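# Move the ball tray from its holder onto the block

## Task

Take the tray that holds the balls up out of its holder and place it level at the centre of the block. All three balls must still be in the tray, and the toggles of both cords must end up lying outside it.

## Robot and tools

Robot: two arms, left_arm and right_arm, each ending in a five-finger hand. The right_arm hand is a right hand and the left_arm hand is its mirror image. Calibrated base positions in the scene frame are left_arm (-0.005, +0.522, -0.001) m and right_arm (+0.043, -0.492, 0) m. A post stands on the floor behind the arms; do not strike it.

Scene frame: the origin is at table-top height, midway between the nominal bases. +z is up, +x points out over the table, and left_arm sits on the +y side. Camera image sides do not match the arm names. Reported hand positions (m), quaternions (wxyz) and velocities use this frame. They may be off by a few cm, more at long reach.

Hand point: a spot fixed to the palm, 0.15 m from the wrist flange along the fingers and 0.05 m in front of the palm. Its +z runs along straight fingers and +y points out of the palm. On the right hand +x runs across the palm away from the thumb; on the left hand +x runs toward the thumb. Straight fingertips reach about 0.06-0.07 m past the point. A wrist bracket on the little-finger side can collide with things. With the fingers level, the wrist can hang lower than the hand.

Row format (both tools): one flat list of 28 numbers, each in [-1, 1], covering both arms even when only one moves. Positions 1-14 are the left arm: dx, dy, dz, rx, ry, rz, then little, ring, middle, index, thumb_bend, thumb_turn, force_limit, speed. Positions 15-28 are the same fourteen for the right arm.

The six pose numbers are offsets, not poses. They are measured from that arm's Hand target as it stood when the action or move began, along that Hand target's own axes. 1.0 means 0.6 m for dx/dy/dz and 180 degrees for rotation. rx, ry, rz together form one rotation vector. Send all six as 0 to ask nothing new of an arm. Offsets in later calls add on, because each call starts from the current Hand target.

The six finger numbers are absolute targets. For fingers and thumb_bend, -1 is straight and +1 is curled or bent. For thumb_turn, -1 is beside the palm and +1 is opposite the fingers; +1 is needed for a wrap grip on things about 0.035-0.065 m thick. force_limit runs from about 0 N at -1 to 10 N at +1, with 15 N for the thumb motors. speed is nearly zero at -1 and full from +0.48 upward. Use about -0.94 or lower for gentle closing. No number means 'unchanged', so to keep a hand as it is, resend the last eight numbers you sent it.

execute_actions: actions is a list of actions. Each action is a list of up to 15 rows, one per 1/30 s step, and a shorter list repeats its last row. Every row in an action counts from that action's start pose. cameras picks which images to return: names, ["all"], or []. An empty actions list returns all images by default.

move: drives each hand point in a straight line to target. target is one 28-number row or a list of up to 15 rows, every row counted from the same starting Hand targets. speed is in m/s, 0.002-3.6, default 0.25, with turns up to twice that in rad/s; give one value or one per target. blend is a corner-rounding radius in m (0 means stop at each target). stop_force is 3-120 N and ends an arm's path when the wrist sensor feels that much push against the motion. It cannot be used with blocking=false, and all rows must then share the same hand numbers. zero (default true) re-zeroes the sensor first. blocking=false returns after about 0.5 s while the motion continues. Paths are capped at 10 s and do not avoid obstacles. The result adds a 'move:' line giving the ending (done, off_target, moving, held, fault) and any limits (paced = clipped, held = steps withheld).

wait: seconds from 0 to 3600; lets time pass without new commands. stop: brakes a running move. zoom_image: camera (cam_high, cam_low, cam_left_wrist, cam_right_wrist) and region [x0, y0, x1, y1] in pixels, at most 504 by 504, from that camera's latest image. show_instructions: shows the reference pages. zero_wrist_force: arm = left_arm or right_arm. finished_scene: ends the scene for good (scene 1); the tray must stay correctly placed afterwards.

Reading results: Hand target is the last commanded pose after clipping, and the hand point often rests slightly short of it. hand_measured, hand_stopped_by (moving, target, force, stalled, fault) and hand_load_n (N, positive when pushing a finger open) follow the six-motor order. A lost grip shows as hand_load_n falling near 0. Wrist force and torque are given in the end-effector axes. Joint positions and torques are also listed. Commanded orientation is clipped to within 32 degrees of the measured one at each step.

Avoid: an outside force near 150 N on an arm, or joint torques past their limits (wrist joints 25.2 N m). Either one freezes that arm for 10 s. Arms are stiff, so aiming even slightly past a firm contact can trigger this. Approach contacts slowly, with stop_force if needed. Do not let the arms or hands press against each other, because this can end the scene. Do not drop the tray even a few mm, spill balls, release things while they move, swing loads fast or overload fingers. Anything leaving the table fails the task. Long holds or stretched arms heat motors (a stop comes at 85 °C). Loose objects may occasionally be nudged by outside disturbances.

Each tool is called after ">>>" by a JSON object that holds its "fn" and its "kwargs", one argument or row to a line.

Reference images:

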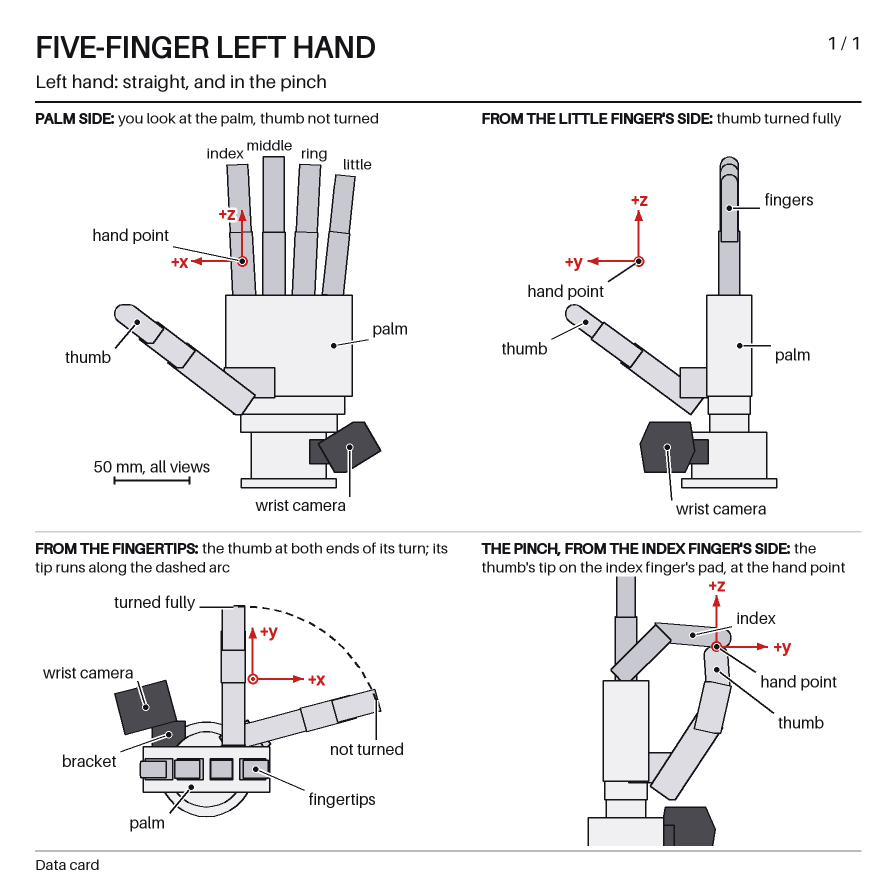

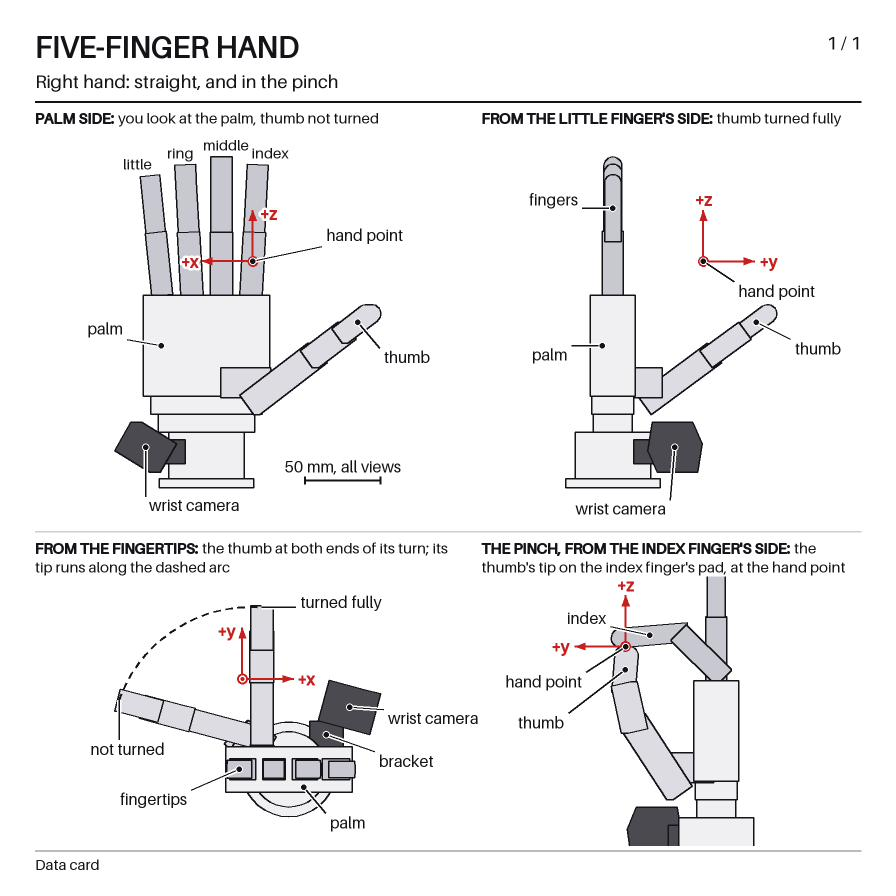

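## Session

>>> {"fn": "execute_actions", "kwargs": {
  "actions": []
}}

Scene clock: 0.00 s.
left_arm: end_effector_position=(+0.2929, +0.2631, +0.1585) hand_measured=(-1.000, -1.000, -1.000, -1.000, -1.000, -1.000) hand_load_n=(+0.0, +0.0, +0.0, +0.0, +0.0, +0.0) hand_stopped_by=(target, target, target, target, target, target) hand_force_limit=0.00 hand_speed=-0.80 end_effector_quat_wxyz=(+0.416, +0.662, +0.605, +0.147) | right_arm: end_effector_position=(+0.1462, -0.0993, +0.3539) hand_measured=(-1.000, -1.000, -1.000, -1.000, -1.000, -1.000) hand_load_n=(+0.0, +0.0, +0.0, +0.0, +0.0, +0.0) hand_stopped_by=(target, target, target, target, target, target) hand_force_limit=0.00 hand_speed=-0.80 end_effector_quat_wxyz=(-0.277, +0.404, +0.826, +0.278)
Joint positions: left_arm=[2.606 -1.338 -2.398 3.08 -1.604 -0.426] | right_arm=[0.564 -1.831 1.883 1.333 0.782 -0.072]
Joint velocities: within noise
Joint torques (N m): no reading
Wrist force (N): no reading
Wrist torque (N m): no reading
Wrist force, peak (N): no reading
Hand target: left_arm +0.2929, +0.2631, +0.1585; +0.416, +0.662, +0.605, +0.147 | right_arm +0.1462, -0.0993, +0.3539; -0.277, +0.404, +0.826, +0.278

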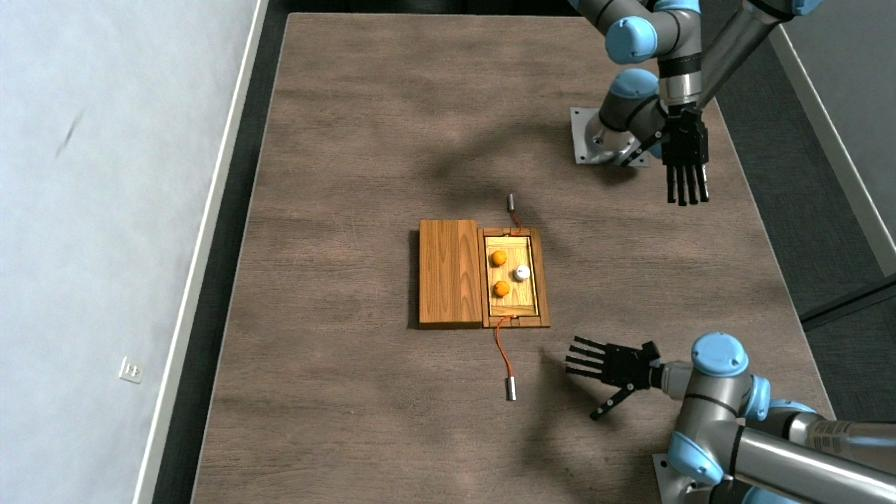

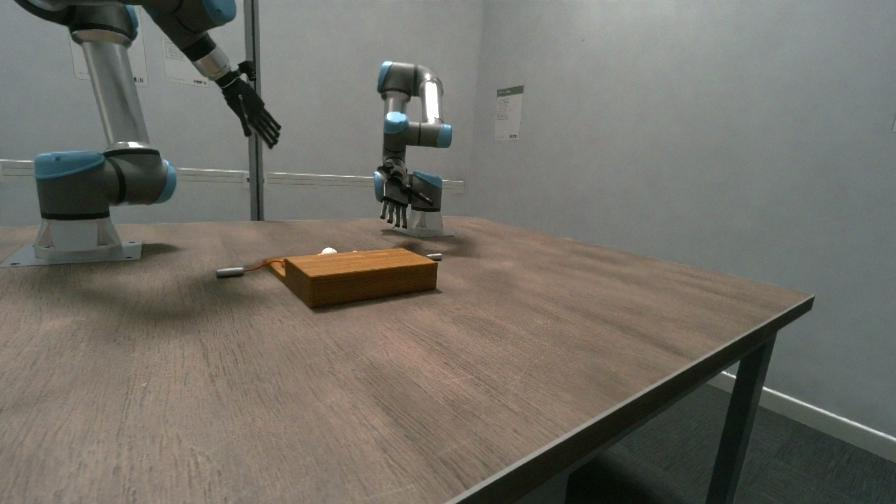

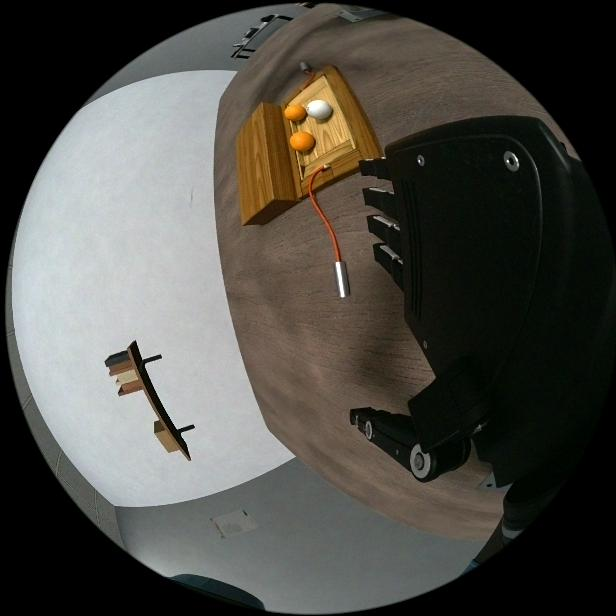

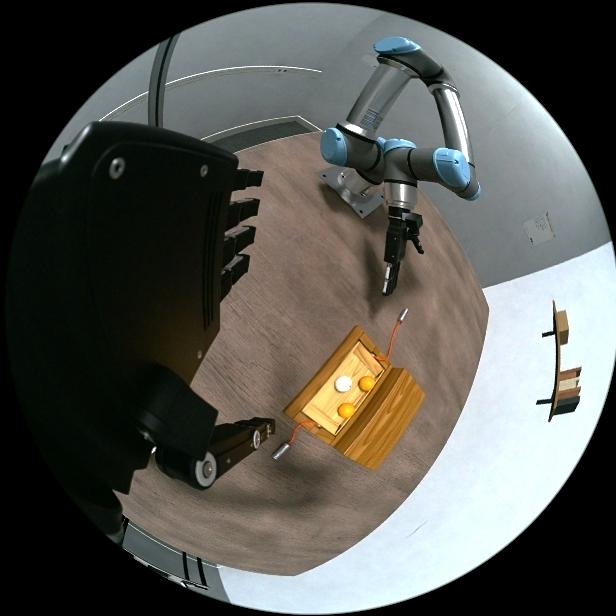

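>>> {"fn": "zoom_image", "kwargs": {
  "camera": "cam_high",
  "region": [390, 180, 590, 420]
}}

>>> {"fn": "zoom_image", "kwargs": {
  "camera": "cam_low",
  "region": [200, 220, 460, 330]
}}

>>> {"fn": "zoom_image", "kwargs": {
  "camera": "cam_left_wrist",
  "region": [220, 50, 400, 310]
}}

>>> {"fn": "zoom_image", "kwargs": {
  "camera": "cam_right_wrist",
  "region": [250, 290, 450, 490]
}}

Scaled by 2.100 from the camera's image (finer frame: 1280x720).

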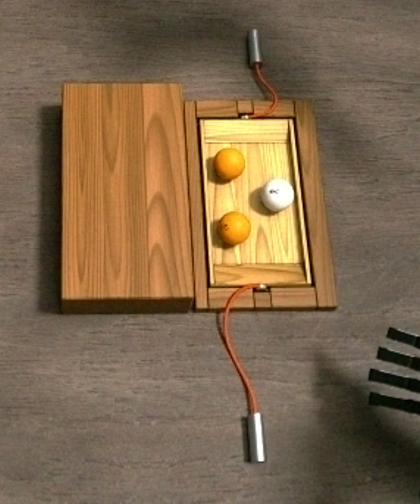

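Scaled by 1.938 from the camera's image (finer frame: 1280x720).

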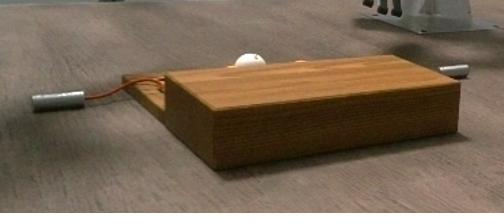

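Scaled by 1.938 from the camera's image (finer frame: 880x880).

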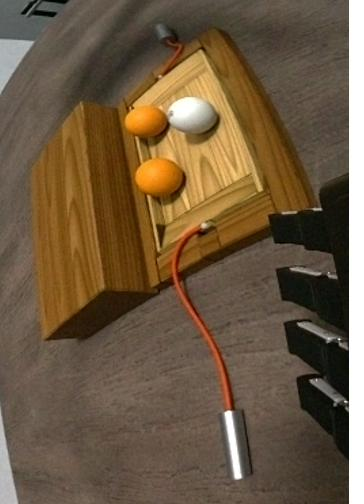

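Scaled by 2.520 from the camera's image (finer frame: 880x880).

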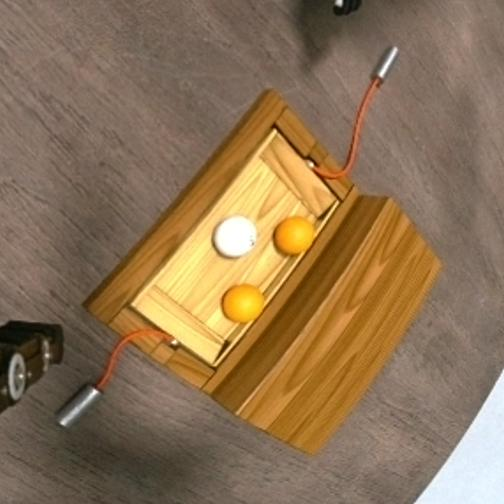

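>>> {"fn": "move", "kwargs": {
  "target": [
    [0.0237,0.158,-0.0727,-0.0925,-0.0478,-0.4718,-0.2,-0.2,-0.2,-0.2,-0.42,1,0,0,-0.2238,0.1337,0.0503,0.0466,-0.2407,-0.4832,-0.2,-0.2,-0.2,-0.2,-0.42,1,0,0],
    [0.046,0.1385,0.1655,-0.185,-0.0955,-0.9435,-0.2,-0.2,-0.2,-0.2,-0.42,1,0,0,-0.544,0.1287,-0.0027,0.4697,-0.4169,-0.7281,-0.2,-0.2,-0.2,-0.2,-0.42,1,0,0]
  ],
  "speed": 0.3,
  "blend": 0.03,
  "cameras": ["all"]
}}

Scene clock: 334.33 s.
left_arm: end_effector_position=(+0.4250, +0.2581, +0.1502) hand_measured=(-0.200, -0.200, -0.200, -0.200, -0.420, +1.000) hand_load_n=(+0.5, +0.0, +0.0, +0.0, +0.0, +0.0) hand_stopped_by=(target, target, target, target, target, target) hand_force_limit=0.00 hand_speed=0.00 end_effector_quat_wxyz=(-0.352, +0.620, -0.609, +0.348) | right_arm: end_effector_position=(+0.3795, -0.2282, +0.1504) hand_measured=(-0.200, -0.200, -0.200, -0.200, -0.420, +1.000) hand_load_n=(+0.0, +0.0, +0.0, +0.0, +0.0, +0.0) hand_stopped_by=(target, target, target, target, target, target) hand_force_limit=0.00 hand_speed=0.00 end_effector_quat_wxyz=(-0.353, +0.615, -0.611, +0.352)
Joint positions: left_arm=[2.775 -1.605 -1.993 3.031 -1.895 -3.345] | right_arm=[0.545 -1.703 2.156 0.129 1.986 -2.882]
Joint torques (N m): left_arm=[-9.52 25.54 4.88 0.7 -1.47 -2.17] | right_arm=[4.88 -7.83 -26.13 -1.76 1.13 -2.07]
Wrist force (N): left_arm=[0.6 -0.4 -0.8] | right_arm=[-0.6 1.0 -0.6]
Wrist torque (N m): left_arm=[0.17 -0.06 -0.11] | right_arm=[0.48 -0.09 0.10]
Wrist force, peak (N): left_arm=[0.3 -0.5 -1.2] | right_arm=[-1.6 0.9 -1.8]
Hand target: left_arm +0.4249, +0.2580, +0.1501; -0.352, +0.620, -0.609, +0.348 | right_arm +0.3795, -0.2282, +0.1504; -0.353, +0.615, -0.611, +0.352
Off the commanded pose: left_arm 0.000 m, 0 deg | right_arm 0.000 m, 0 deg.
move: done
cam_left_wrist: T_world_to_cam=[[0.47521, -0.23773, 0.84715, -0.27022], [-0.56627, -0.81955, 0.08767, 0.44086], [0.67344, -0.52137, -0.52407, 0.04067]] pos_world=[0.35067, 0.31827, 0.21159]
cam_right_wrist: T_world_to_cam=[[-0.47383, -0.23653, -0.84825, 0.25633], [-0.54748, 0.8336, 0.07337, 0.39088], [0.68975, 0.49916, -0.52448, 0.04866]] pos_world=[0.30189, -0.2895, 0.21428]

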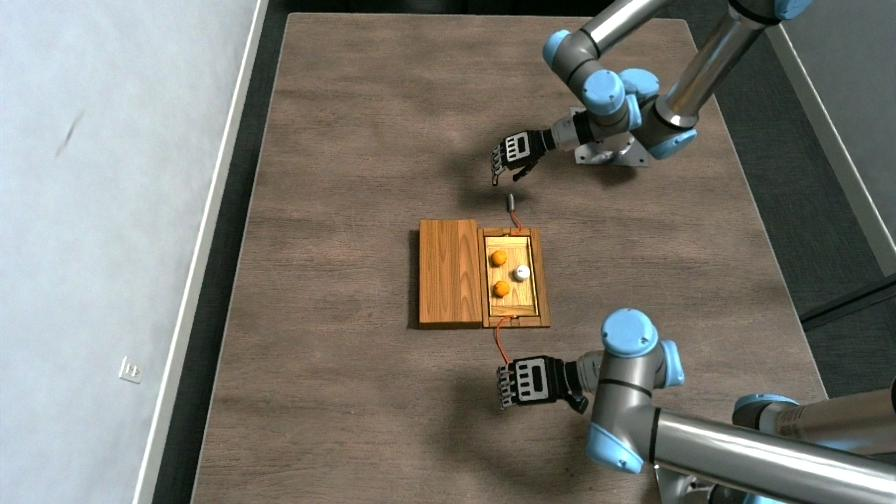

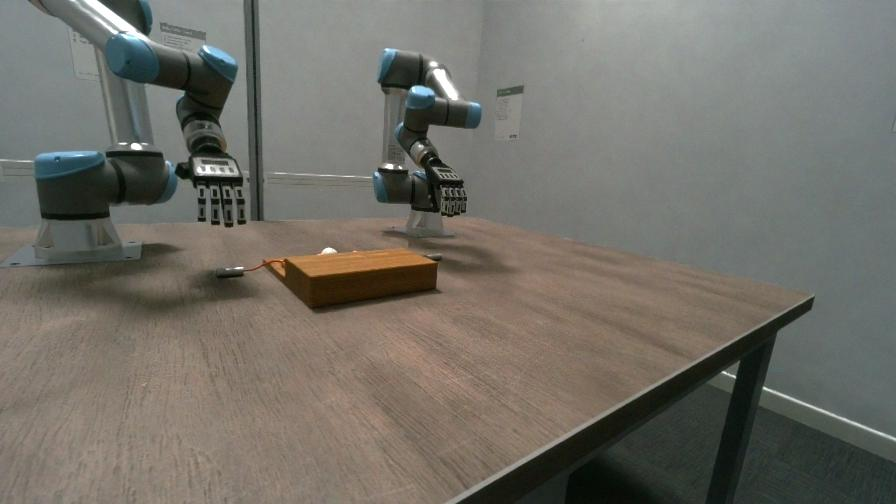

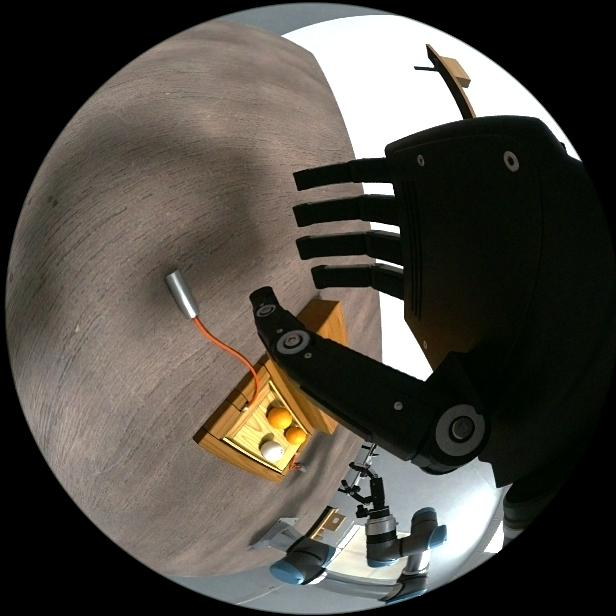

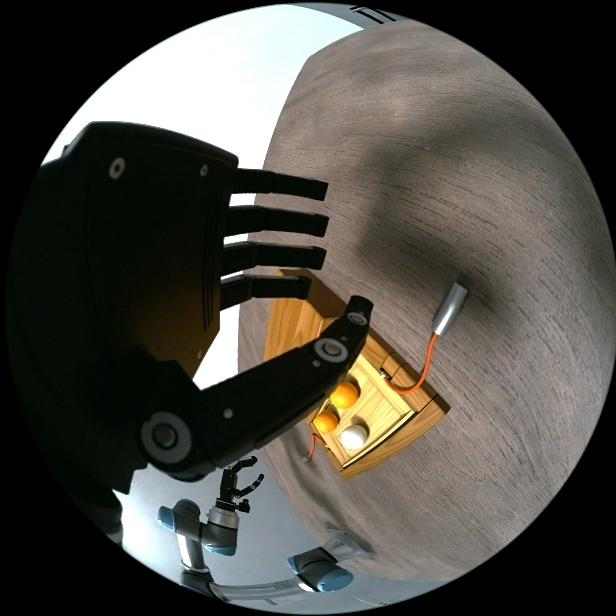

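>>> {"fn": "zoom_image", "kwargs": {
  "camera": "cam_left_wrist",
  "region": [150, 250, 300, 400]
}}

>>> {"fn": "zoom_image", "kwargs": {
  "camera": "cam_right_wrist",
  "region": [350, 260, 500, 410]
}}

>>> {"fn": "zoom_image", "kwargs": {
  "camera": "cam_high",
  "region": [470, 120, 570, 220]
}}

>>> {"fn": "zoom_image", "kwargs": {
  "camera": "cam_high",
  "region": [470, 330, 570, 430]
}}

Scaled by 3.360 from the camera's image (finer frame: 880x880).

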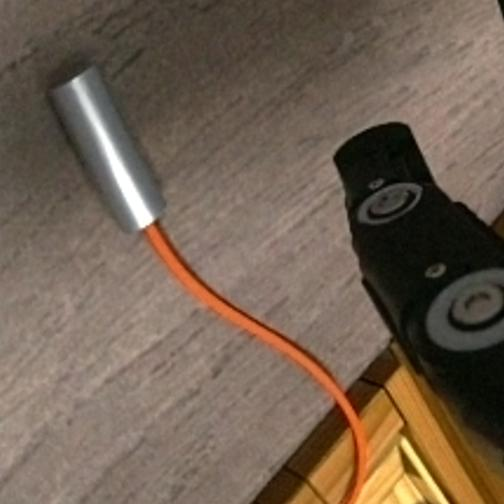

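Scaled by 3.360 from the camera's image (finer frame: 880x880).

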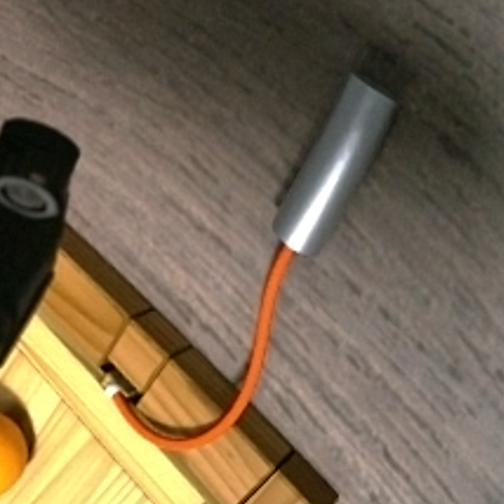

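Scaled by 5.040 from the camera's image (finer frame: 1280x720).

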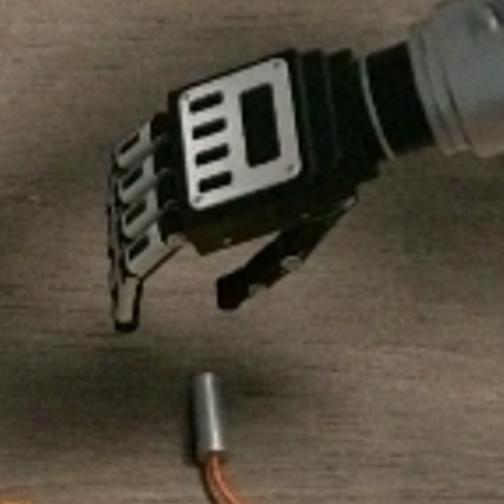

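Scaled by 5.040 from the camera's image (finer frame: 1280x720).

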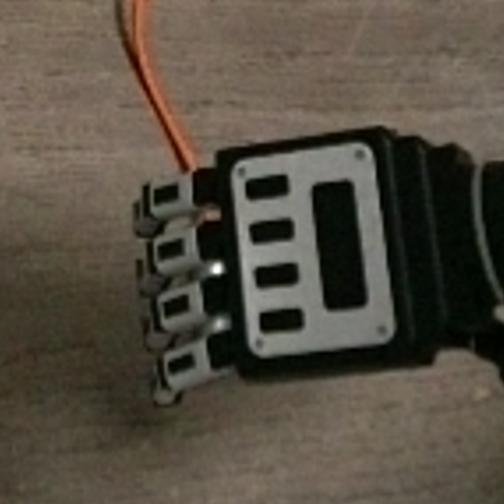

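>>> {"fn": "move", "kwargs": {
  "target": [0.0017,0.1457,0.0812,0,0,0,-0.2,-0.2,-0.2,-0.2,-0.42,1,0,0,-0.005,0.1582,0.0595,0,0,0,-0.2,-0.2,-0.2,-0.2,-0.42,1,0,0],
  "speed": 0.15,
  "cameras": ["all"]
}}

>>> {"fn": "zoom_image", "kwargs": {
  "camera": "cam_left_wrist",
  "region": [120, 180, 370, 430]
}}

>>> {"fn": "zoom_image", "kwargs": {
  "camera": "cam_right_wrist",
  "region": [270, 180, 520, 430]
}}

>>> {"fn": "zoom_image", "kwargs": {
  "camera": "cam_low",
  "region": [180, 180, 480, 330]
}}

>>> {"fn": "zoom_image", "kwargs": {
  "camera": "cam_high",
  "region": [470, 150, 570, 250]
}}

Scene clock: 405.27 s.
left_arm: end_effector_position=(+0.4222, +0.2567, +0.0501) hand_measured=(-0.200, -0.200, -0.200, -0.200, -0.420, +1.000) hand_load_n=(+0.0, +0.0, +0.0, +0.0, +0.0, +0.0) hand_stopped_by=(target, target, target, target, target, target) hand_force_limit=0.00 hand_speed=0.00 end_effector_quat_wxyz=(-0.352, +0.620, -0.609, +0.348) | right_arm: end_effector_position=(+0.3626, -0.2254, +0.0504) hand_measured=(-0.200, -0.200, -0.200, -0.200, -0.420, +1.000) hand_load_n=(+0.0, +0.0, +0.0, +0.0, +0.0, +0.0) hand_stopped_by=(target, target, target, target, target, target) hand_force_limit=0.00 hand_speed=0.00 end_effector_quat_wxyz=(-0.353, +0.615, -0.611, +0.352)
Joint positions: left_arm=[2.768 -1.755 -2.133 3.319 -1.901 -3.349] | right_arm=[0.591 -1.543 2.324 -0.187 2.024 -2.855]
Joint torques (N m): left_arm=[-1.05 18.53 25.99 1.26 -0.33 0.26] | right_arm=[-6.88 -16.83 -17.71 -1.84 -1.15 -2.85]
Wrist force (N): left_arm=[0.7 -0.4 -0.8] | right_arm=[-0.1 1.1 -0.4]
Wrist torque (N m): left_arm=[0.16 -0.08 0.11] | right_arm=[0.50 -0.19 0.12]
Wrist force, peak (N): left_arm=[0.7 -1.5 -1.1] | right_arm=[-0.1 2.5 -0.3]
Hand target: left_arm +0.4223, +0.2567, +0.0501; -0.352, +0.620, -0.609, +0.348 | right_arm +0.3627, -0.2254, +0.0504; -0.353, +0.615, -0.611, +0.352
Off the commanded pose: left_arm 0.000 m, 0 deg | right_arm 0.000 m, 0 deg.
move: done
cam_left_wrist: T_world_to_cam=[[0.47545, -0.2375, 0.84708, -0.18462], [-0.56611, -0.81963, 0.08794, 0.4469], [0.6734, -0.52134, -0.52414, -0.01069]] pos_world=[0.34797, 0.31687, 0.11148]
cam_right_wrist: T_world_to_cam=[[-0.47387, -0.23686, -0.84814, 0.16409], [-0.54756, 0.83356, 0.07315, 0.38659], [0.68966, 0.49907, -0.52469, 0.00644]] pos_world=[0.28499, -0.28659, 0.11428]

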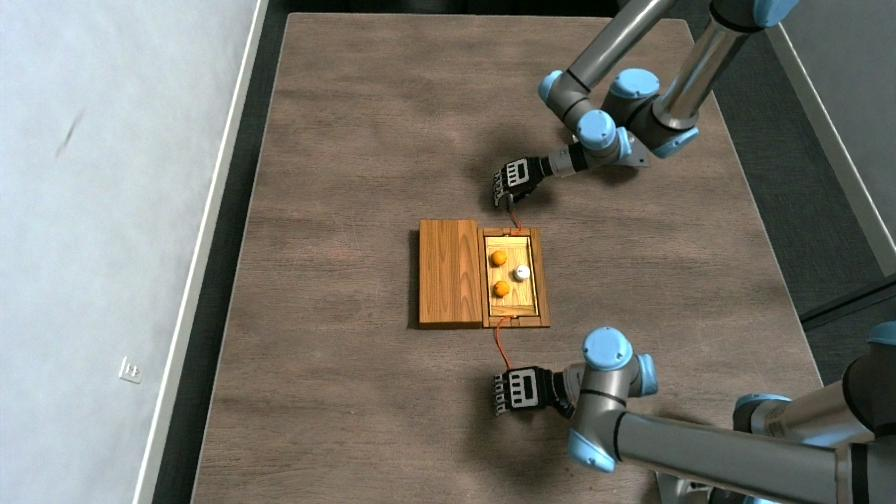

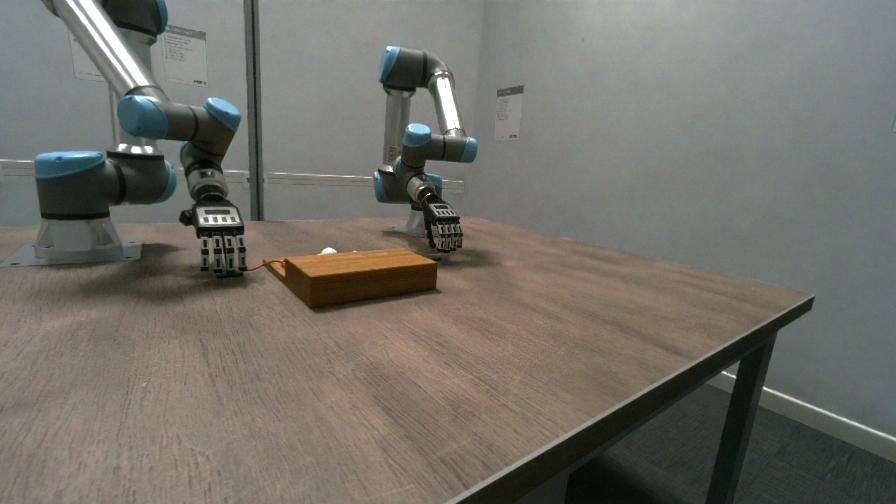

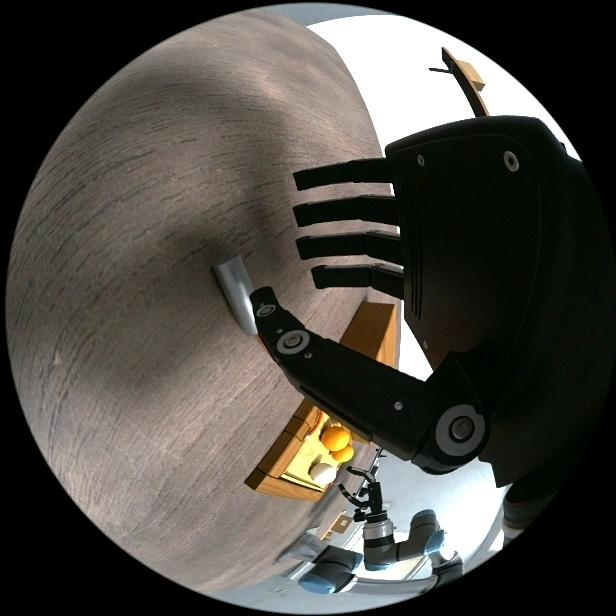

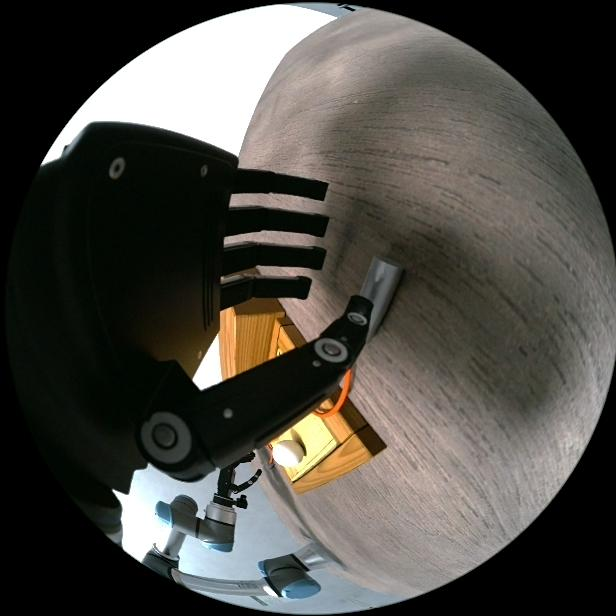

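Scaled by 2.016 from the camera's image (finer frame: 880x880).

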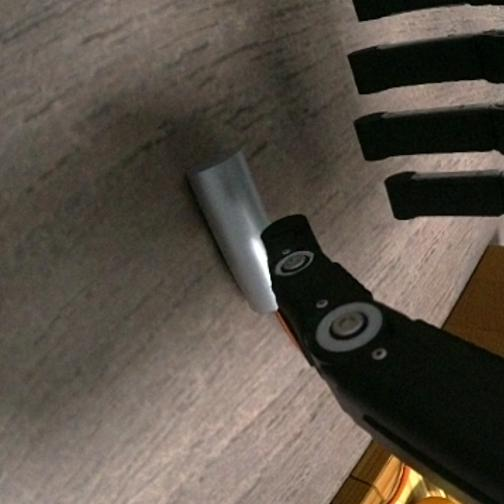

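Scaled by 2.016 from the camera's image (finer frame: 880x880).

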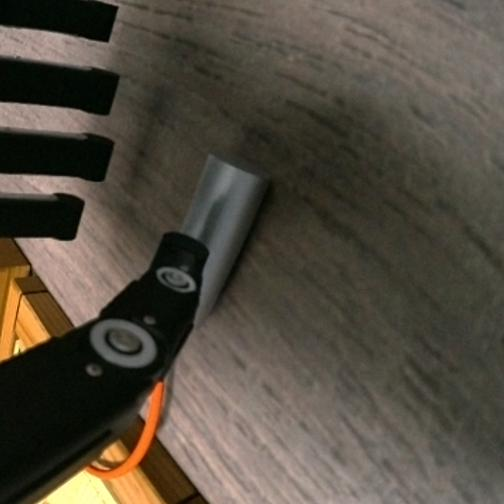

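Scaled by 1.680 from the camera's image (finer frame: 1280x720).

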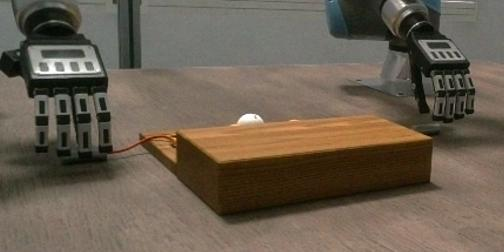

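Scaled by 5.040 from the camera's image (finer frame: 1280x720).

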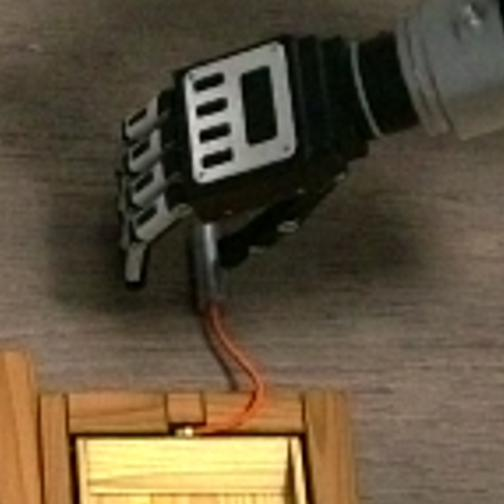

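>>> {"fn": "move", "kwargs": {
  "target": [0.0053,0.0479,0.029,0,0,0,-0.2,-0.2,-0.2,-0.2,-0.42,1,0,0,0.001,0.0308,0.0097,0,0,0,-0.2,-0.2,-0.2,-0.2,-0.42,1,0,0],
  "speed": 0.02,
  "stop_force": 4,
  "cameras": ["all"]
}}

>>> {"fn": "zoom_image", "kwargs": {
  "camera": "cam_left_wrist",
  "region": [150, 200, 350, 400]
}}

>>> {"fn": "zoom_image", "kwargs": {
  "camera": "cam_right_wrist",
  "region": [270, 200, 470, 400]
}}

>>> {"fn": "zoom_image", "kwargs": {
  "camera": "cam_low",
  "region": [180, 180, 480, 330]
}}

>>> {"fn": "zoom_image", "kwargs": {
  "camera": "cam_high",
  "region": [470, 150, 570, 250]
}}

Scene clock: 470.67 s.
left_arm: end_effector_position=(+0.4227, +0.2538, +0.0204) hand_measured=(-0.200, -0.200, -0.200, -0.200, -0.420, +1.000) hand_load_n=(+0.0, +0.0, +0.0, +0.0, +0.0, +0.0) hand_stopped_by=(target, target, target, target, target, target) hand_force_limit=0.00 hand_speed=0.00 end_effector_quat_wxyz=(-0.352, +0.620, -0.609, +0.348) | right_arm: end_effector_position=(+0.3587, -0.2260, +0.0330) hand_measured=(-0.200, -0.200, -0.200, -0.200, -0.420, +1.000) hand_load_n=(+0.0, +0.0, +0.0, +0.0, +0.0, +0.0) hand_stopped_by=(target, target, target, target, target, target) hand_force_limit=0.00 hand_speed=0.00 end_effector_quat_wxyz=(-0.353, +0.615, -0.611, +0.352)
Joint positions: left_arm=[2.759 -1.819 -2.155 3.404 -1.908 -3.354] | right_arm=[0.597 -1.508 2.351 -0.248 2.029 -2.851]
Joint torques (N m): left_arm=[10.78 16.91 24.12 1.25 1.24 2.4] | right_arm=[-7.94 -27.15 -21.62 -1.38 -1.33 -2.75]
Wrist force (N): left_arm=[-0.1 -2.9 -2.2] | right_arm=[-0.5 -3.0 -3.5]
Wrist torque (N m): left_arm=[0.21 -0.10 0.14] | right_arm=[0.57 -0.11 0.02]
Wrist force, peak (N): left_arm=[-1.4 -19.4 -13.2] | right_arm=[0.1 -12.5 -9.2]
Hand target: left_arm +0.4227, +0.2538, +0.0204; -0.352, +0.620, -0.609, +0.348 (not the last commanded pose) | right_arm +0.3587, -0.2260, +0.0330; -0.353, +0.615, -0.611, +0.352 (not the last commanded pose)
Off the commanded pose: left_arm 0.004 m, 0 deg | right_arm 0.001 m, 0 deg.
move: contact (left_arm, right_arm)
cam_left_wrist: T_world_to_cam=[[0.47532, -0.23757, 0.84713, -0.16028], [-0.56617, -0.81959, 0.08783, 0.44738], [0.67344, -0.52137, -0.52407, -0.02805]] pos_world=[0.34837, 0.31397, 0.08178]
cam_right_wrist: T_world_to_cam=[[-0.47373, -0.23686, -0.84822, 0.14723], [-0.54757, 0.83357, 0.07305, 0.38625], [0.68975, 0.49906, -0.52458, 0.00021]] pos_world=[0.28109, -0.28719, 0.09678]

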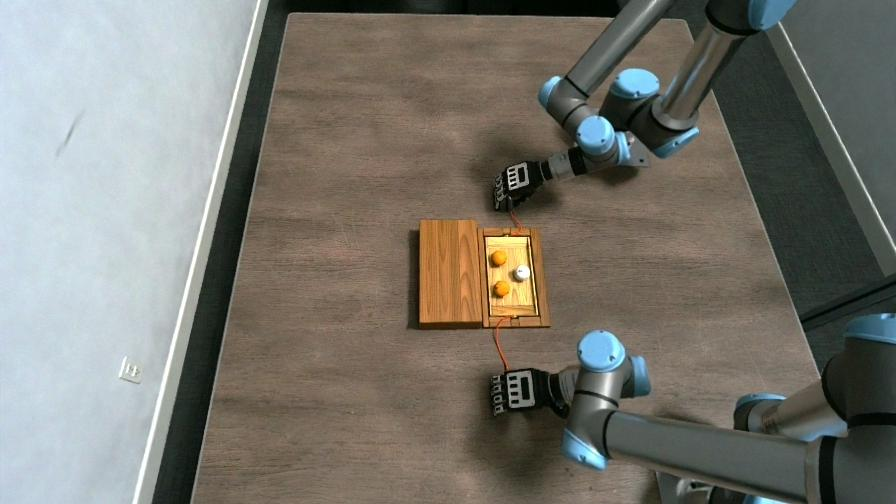

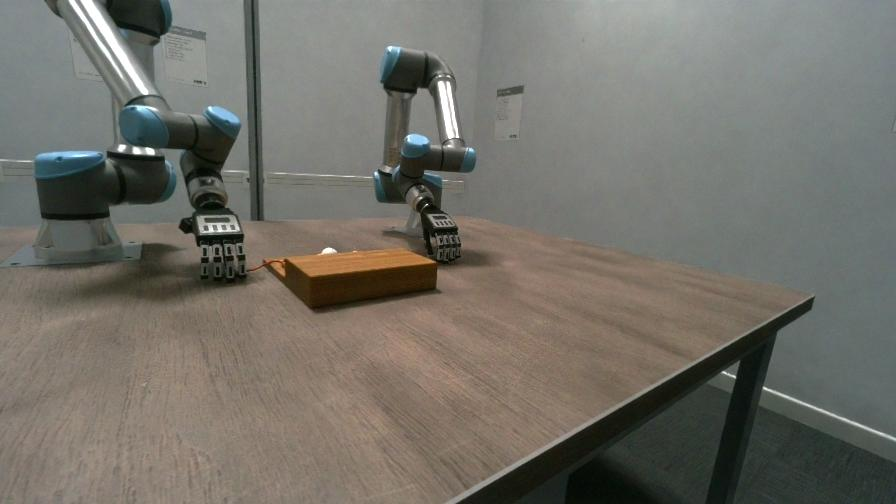

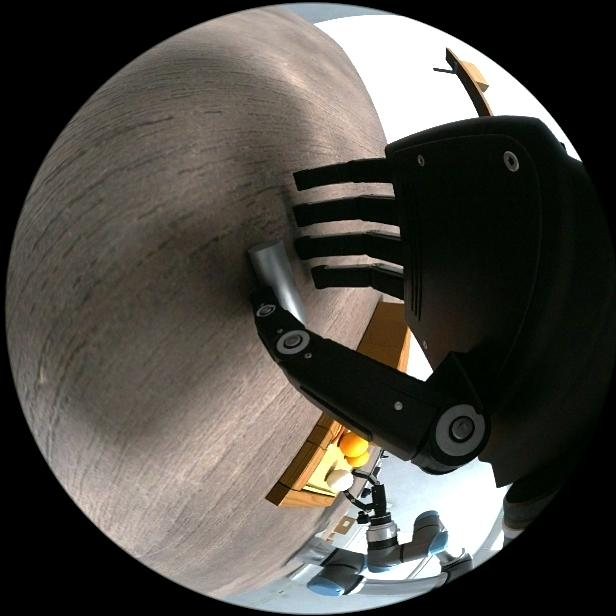

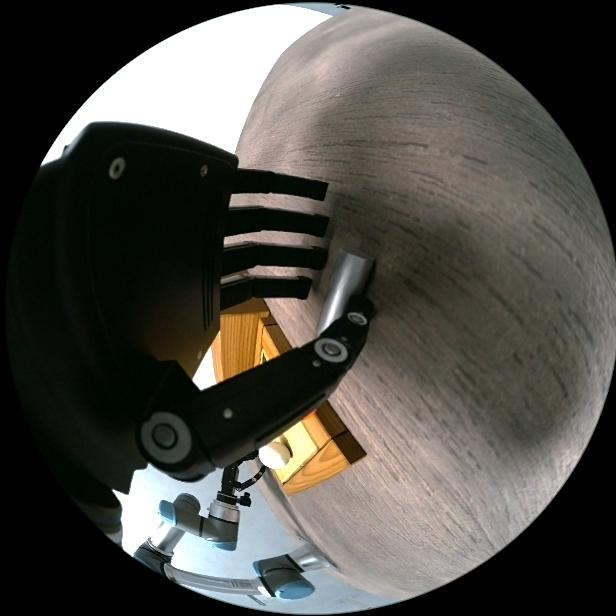

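Scaled by 2.520 from the camera's image (finer frame: 880x880).

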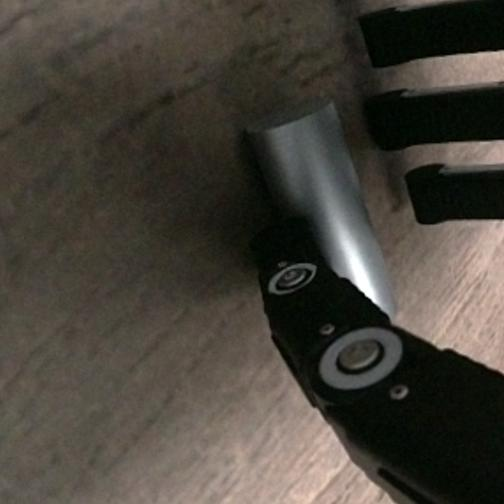

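Scaled by 2.520 from the camera's image (finer frame: 880x880).

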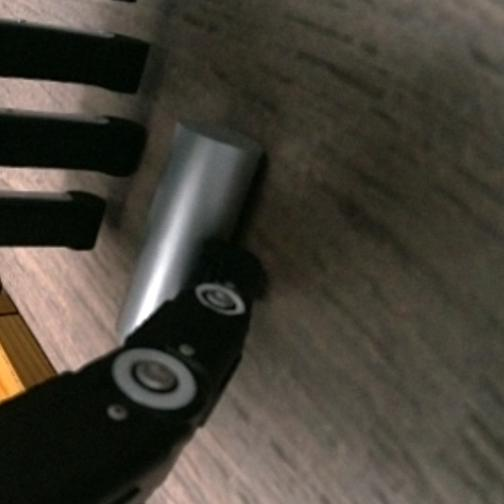

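Scaled by 1.680 from the camera's image (finer frame: 1280x720).

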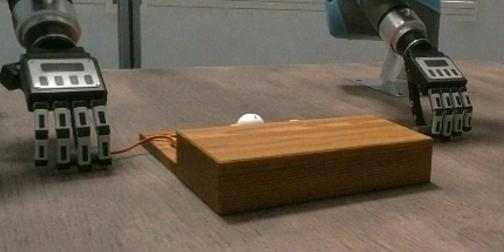

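Scaled by 5.040 from the camera's image (finer frame: 1280x720).

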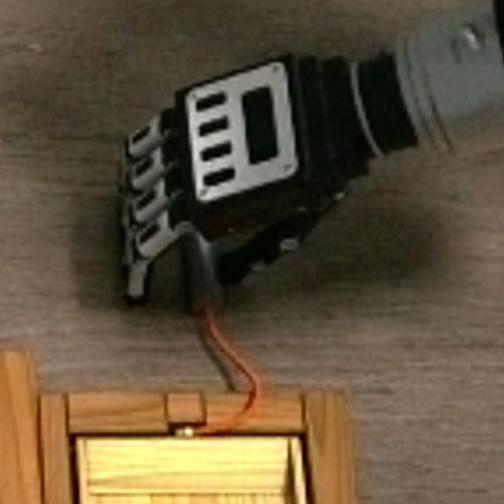

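>>> {"fn": "move", "kwargs": {
  "target": [0,-0.0022,-0.0013,0,0,0,-0.2,-0.2,-0.2,-0.2,-0.32,1,0,-0.6,0,-0.0022,-0.0013,0,0,0,-0.2,-0.2,-0.2,-0.2,-0.32,1,0,-0.6],
  "speed": 0.02,
  "cameras": ["cam_left_wrist","cam_right_wrist"]
}}

>>> {"fn": "zoom_image", "kwargs": {
  "camera": "cam_left_wrist",
  "region": [150, 200, 350, 400]
}}

>>> {"fn": "zoom_image", "kwargs": {
  "camera": "cam_right_wrist",
  "region": [270, 200, 470, 400]
}}

Scene clock: 491.00 s.
left_arm: end_effector_position=(+0.4227, +0.2538, +0.0220) hand_measured=(-0.200, -0.200, -0.200, -0.200, -0.320, +1.000) hand_load_n=(+0.0, +0.0, +0.0, +0.0, +0.0, +0.0) hand_stopped_by=(target, target, target, target, target, target) hand_force_limit=0.00 hand_speed=-0.60 end_effector_quat_wxyz=(-0.352, +0.620, -0.609, +0.348) | right_arm: end_effector_position=(+0.3588, -0.2260, +0.0346) hand_measured=(-0.200, -0.200, -0.200, -0.200, -0.320, +1.000) hand_load_n=(+0.0, +0.0, +0.0, +0.0, +0.0, +0.0) hand_stopped_by=(target, target, target, target, target, target) hand_force_limit=0.00 hand_speed=-0.60 end_effector_quat_wxyz=(-0.354, +0.615, -0.611, +0.352)
Joint positions: left_arm=[2.759 -1.816 -2.154 3.399 -1.908 -3.354] | right_arm=[0.597 -1.512 2.349 -0.242 2.029 -2.851]
Joint torques (N m): left_arm=[10.67 18.71 13.93 1.47 0.27 2.36] | right_arm=[-3.07 -9.24 -9.41 -2.32 0.01 -2.19]
Wrist force (N): left_arm=[0.9 -0.1 -0.5] | right_arm=[0.0 1.5 -0.6]
Wrist torque (N m): left_arm=[0.19 -0.12 0.10] | right_arm=[0.58 -0.20 0.12]
Wrist force, peak (N): left_arm=[0.1 -3.3 -2.6] | right_arm=[-0.5 -3.3 -3.3]
Hand target: left_arm +0.4227, +0.2539, +0.0219; -0.352, +0.620, -0.609, +0.348 | right_arm +0.3587, -0.2260, +0.0345; -0.353, +0.615, -0.611, +0.352
Off the commanded pose: left_arm 0.000 m, 0 deg | right_arm 0.000 m, 0 deg.
move: done
cam_left_wrist: T_world_to_cam=[[0.4752, -0.23751, 0.84722, -0.16154], [-0.56621, -0.81957, 0.08783, 0.44725], [0.67349, -0.52144, -0.52394, -0.02727]] pos_world=[0.34837, 0.31397, 0.08328]
cam_right_wrist: T_world_to_cam=[[-0.47356, -0.23674, -0.84835, 0.14863], [-0.5476, 0.83354, 0.07307, 0.38618], [0.68983, 0.49916, -0.52438, 0.00097]] pos_world=[0.28119, -0.28719, 0.09838]

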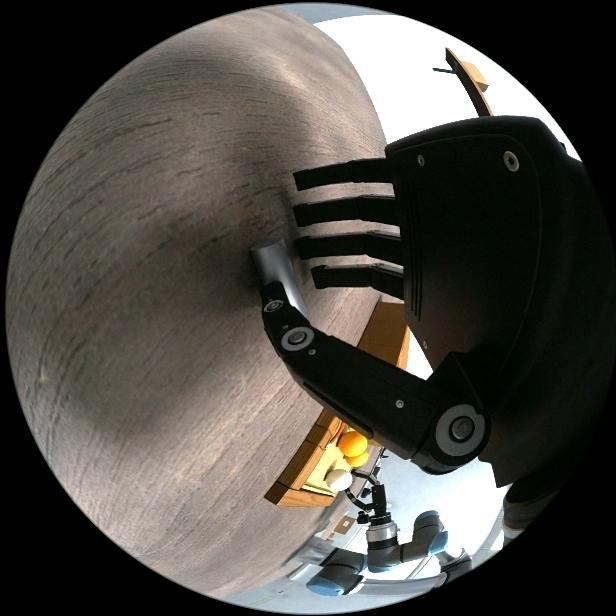

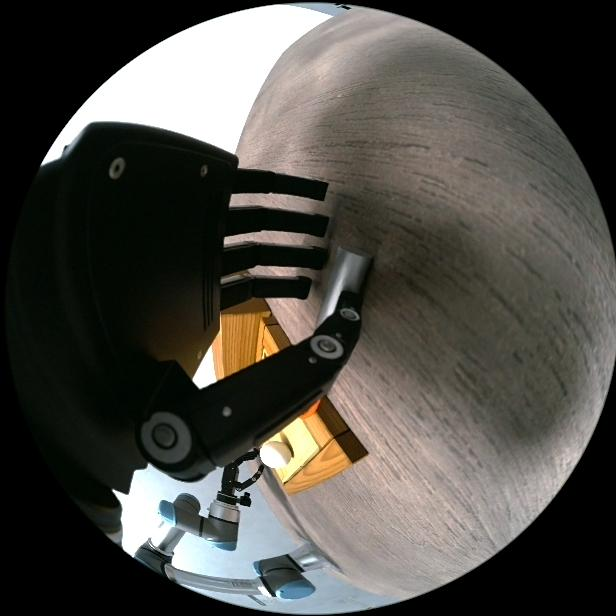

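Scaled by 2.520 from the camera's image (finer frame: 880x880).

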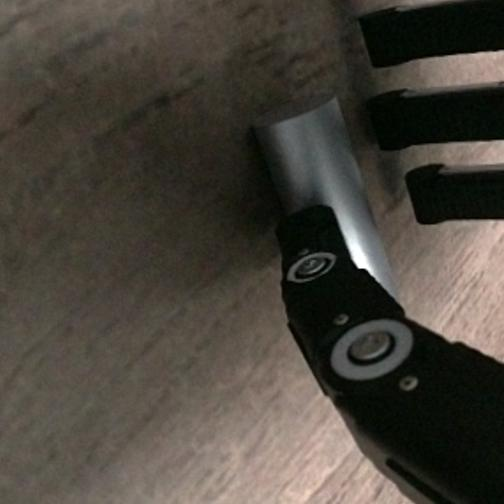

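Scaled by 2.520 from the camera's image (finer frame: 880x880).

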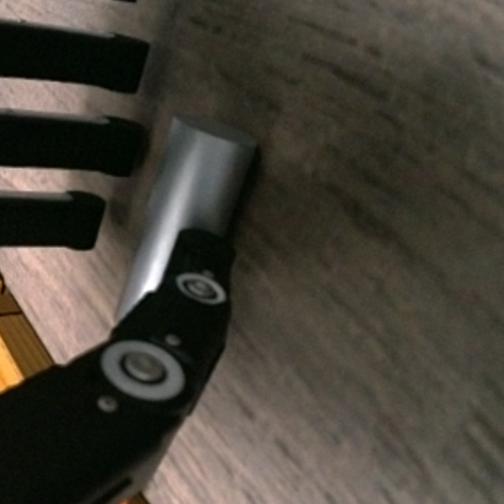

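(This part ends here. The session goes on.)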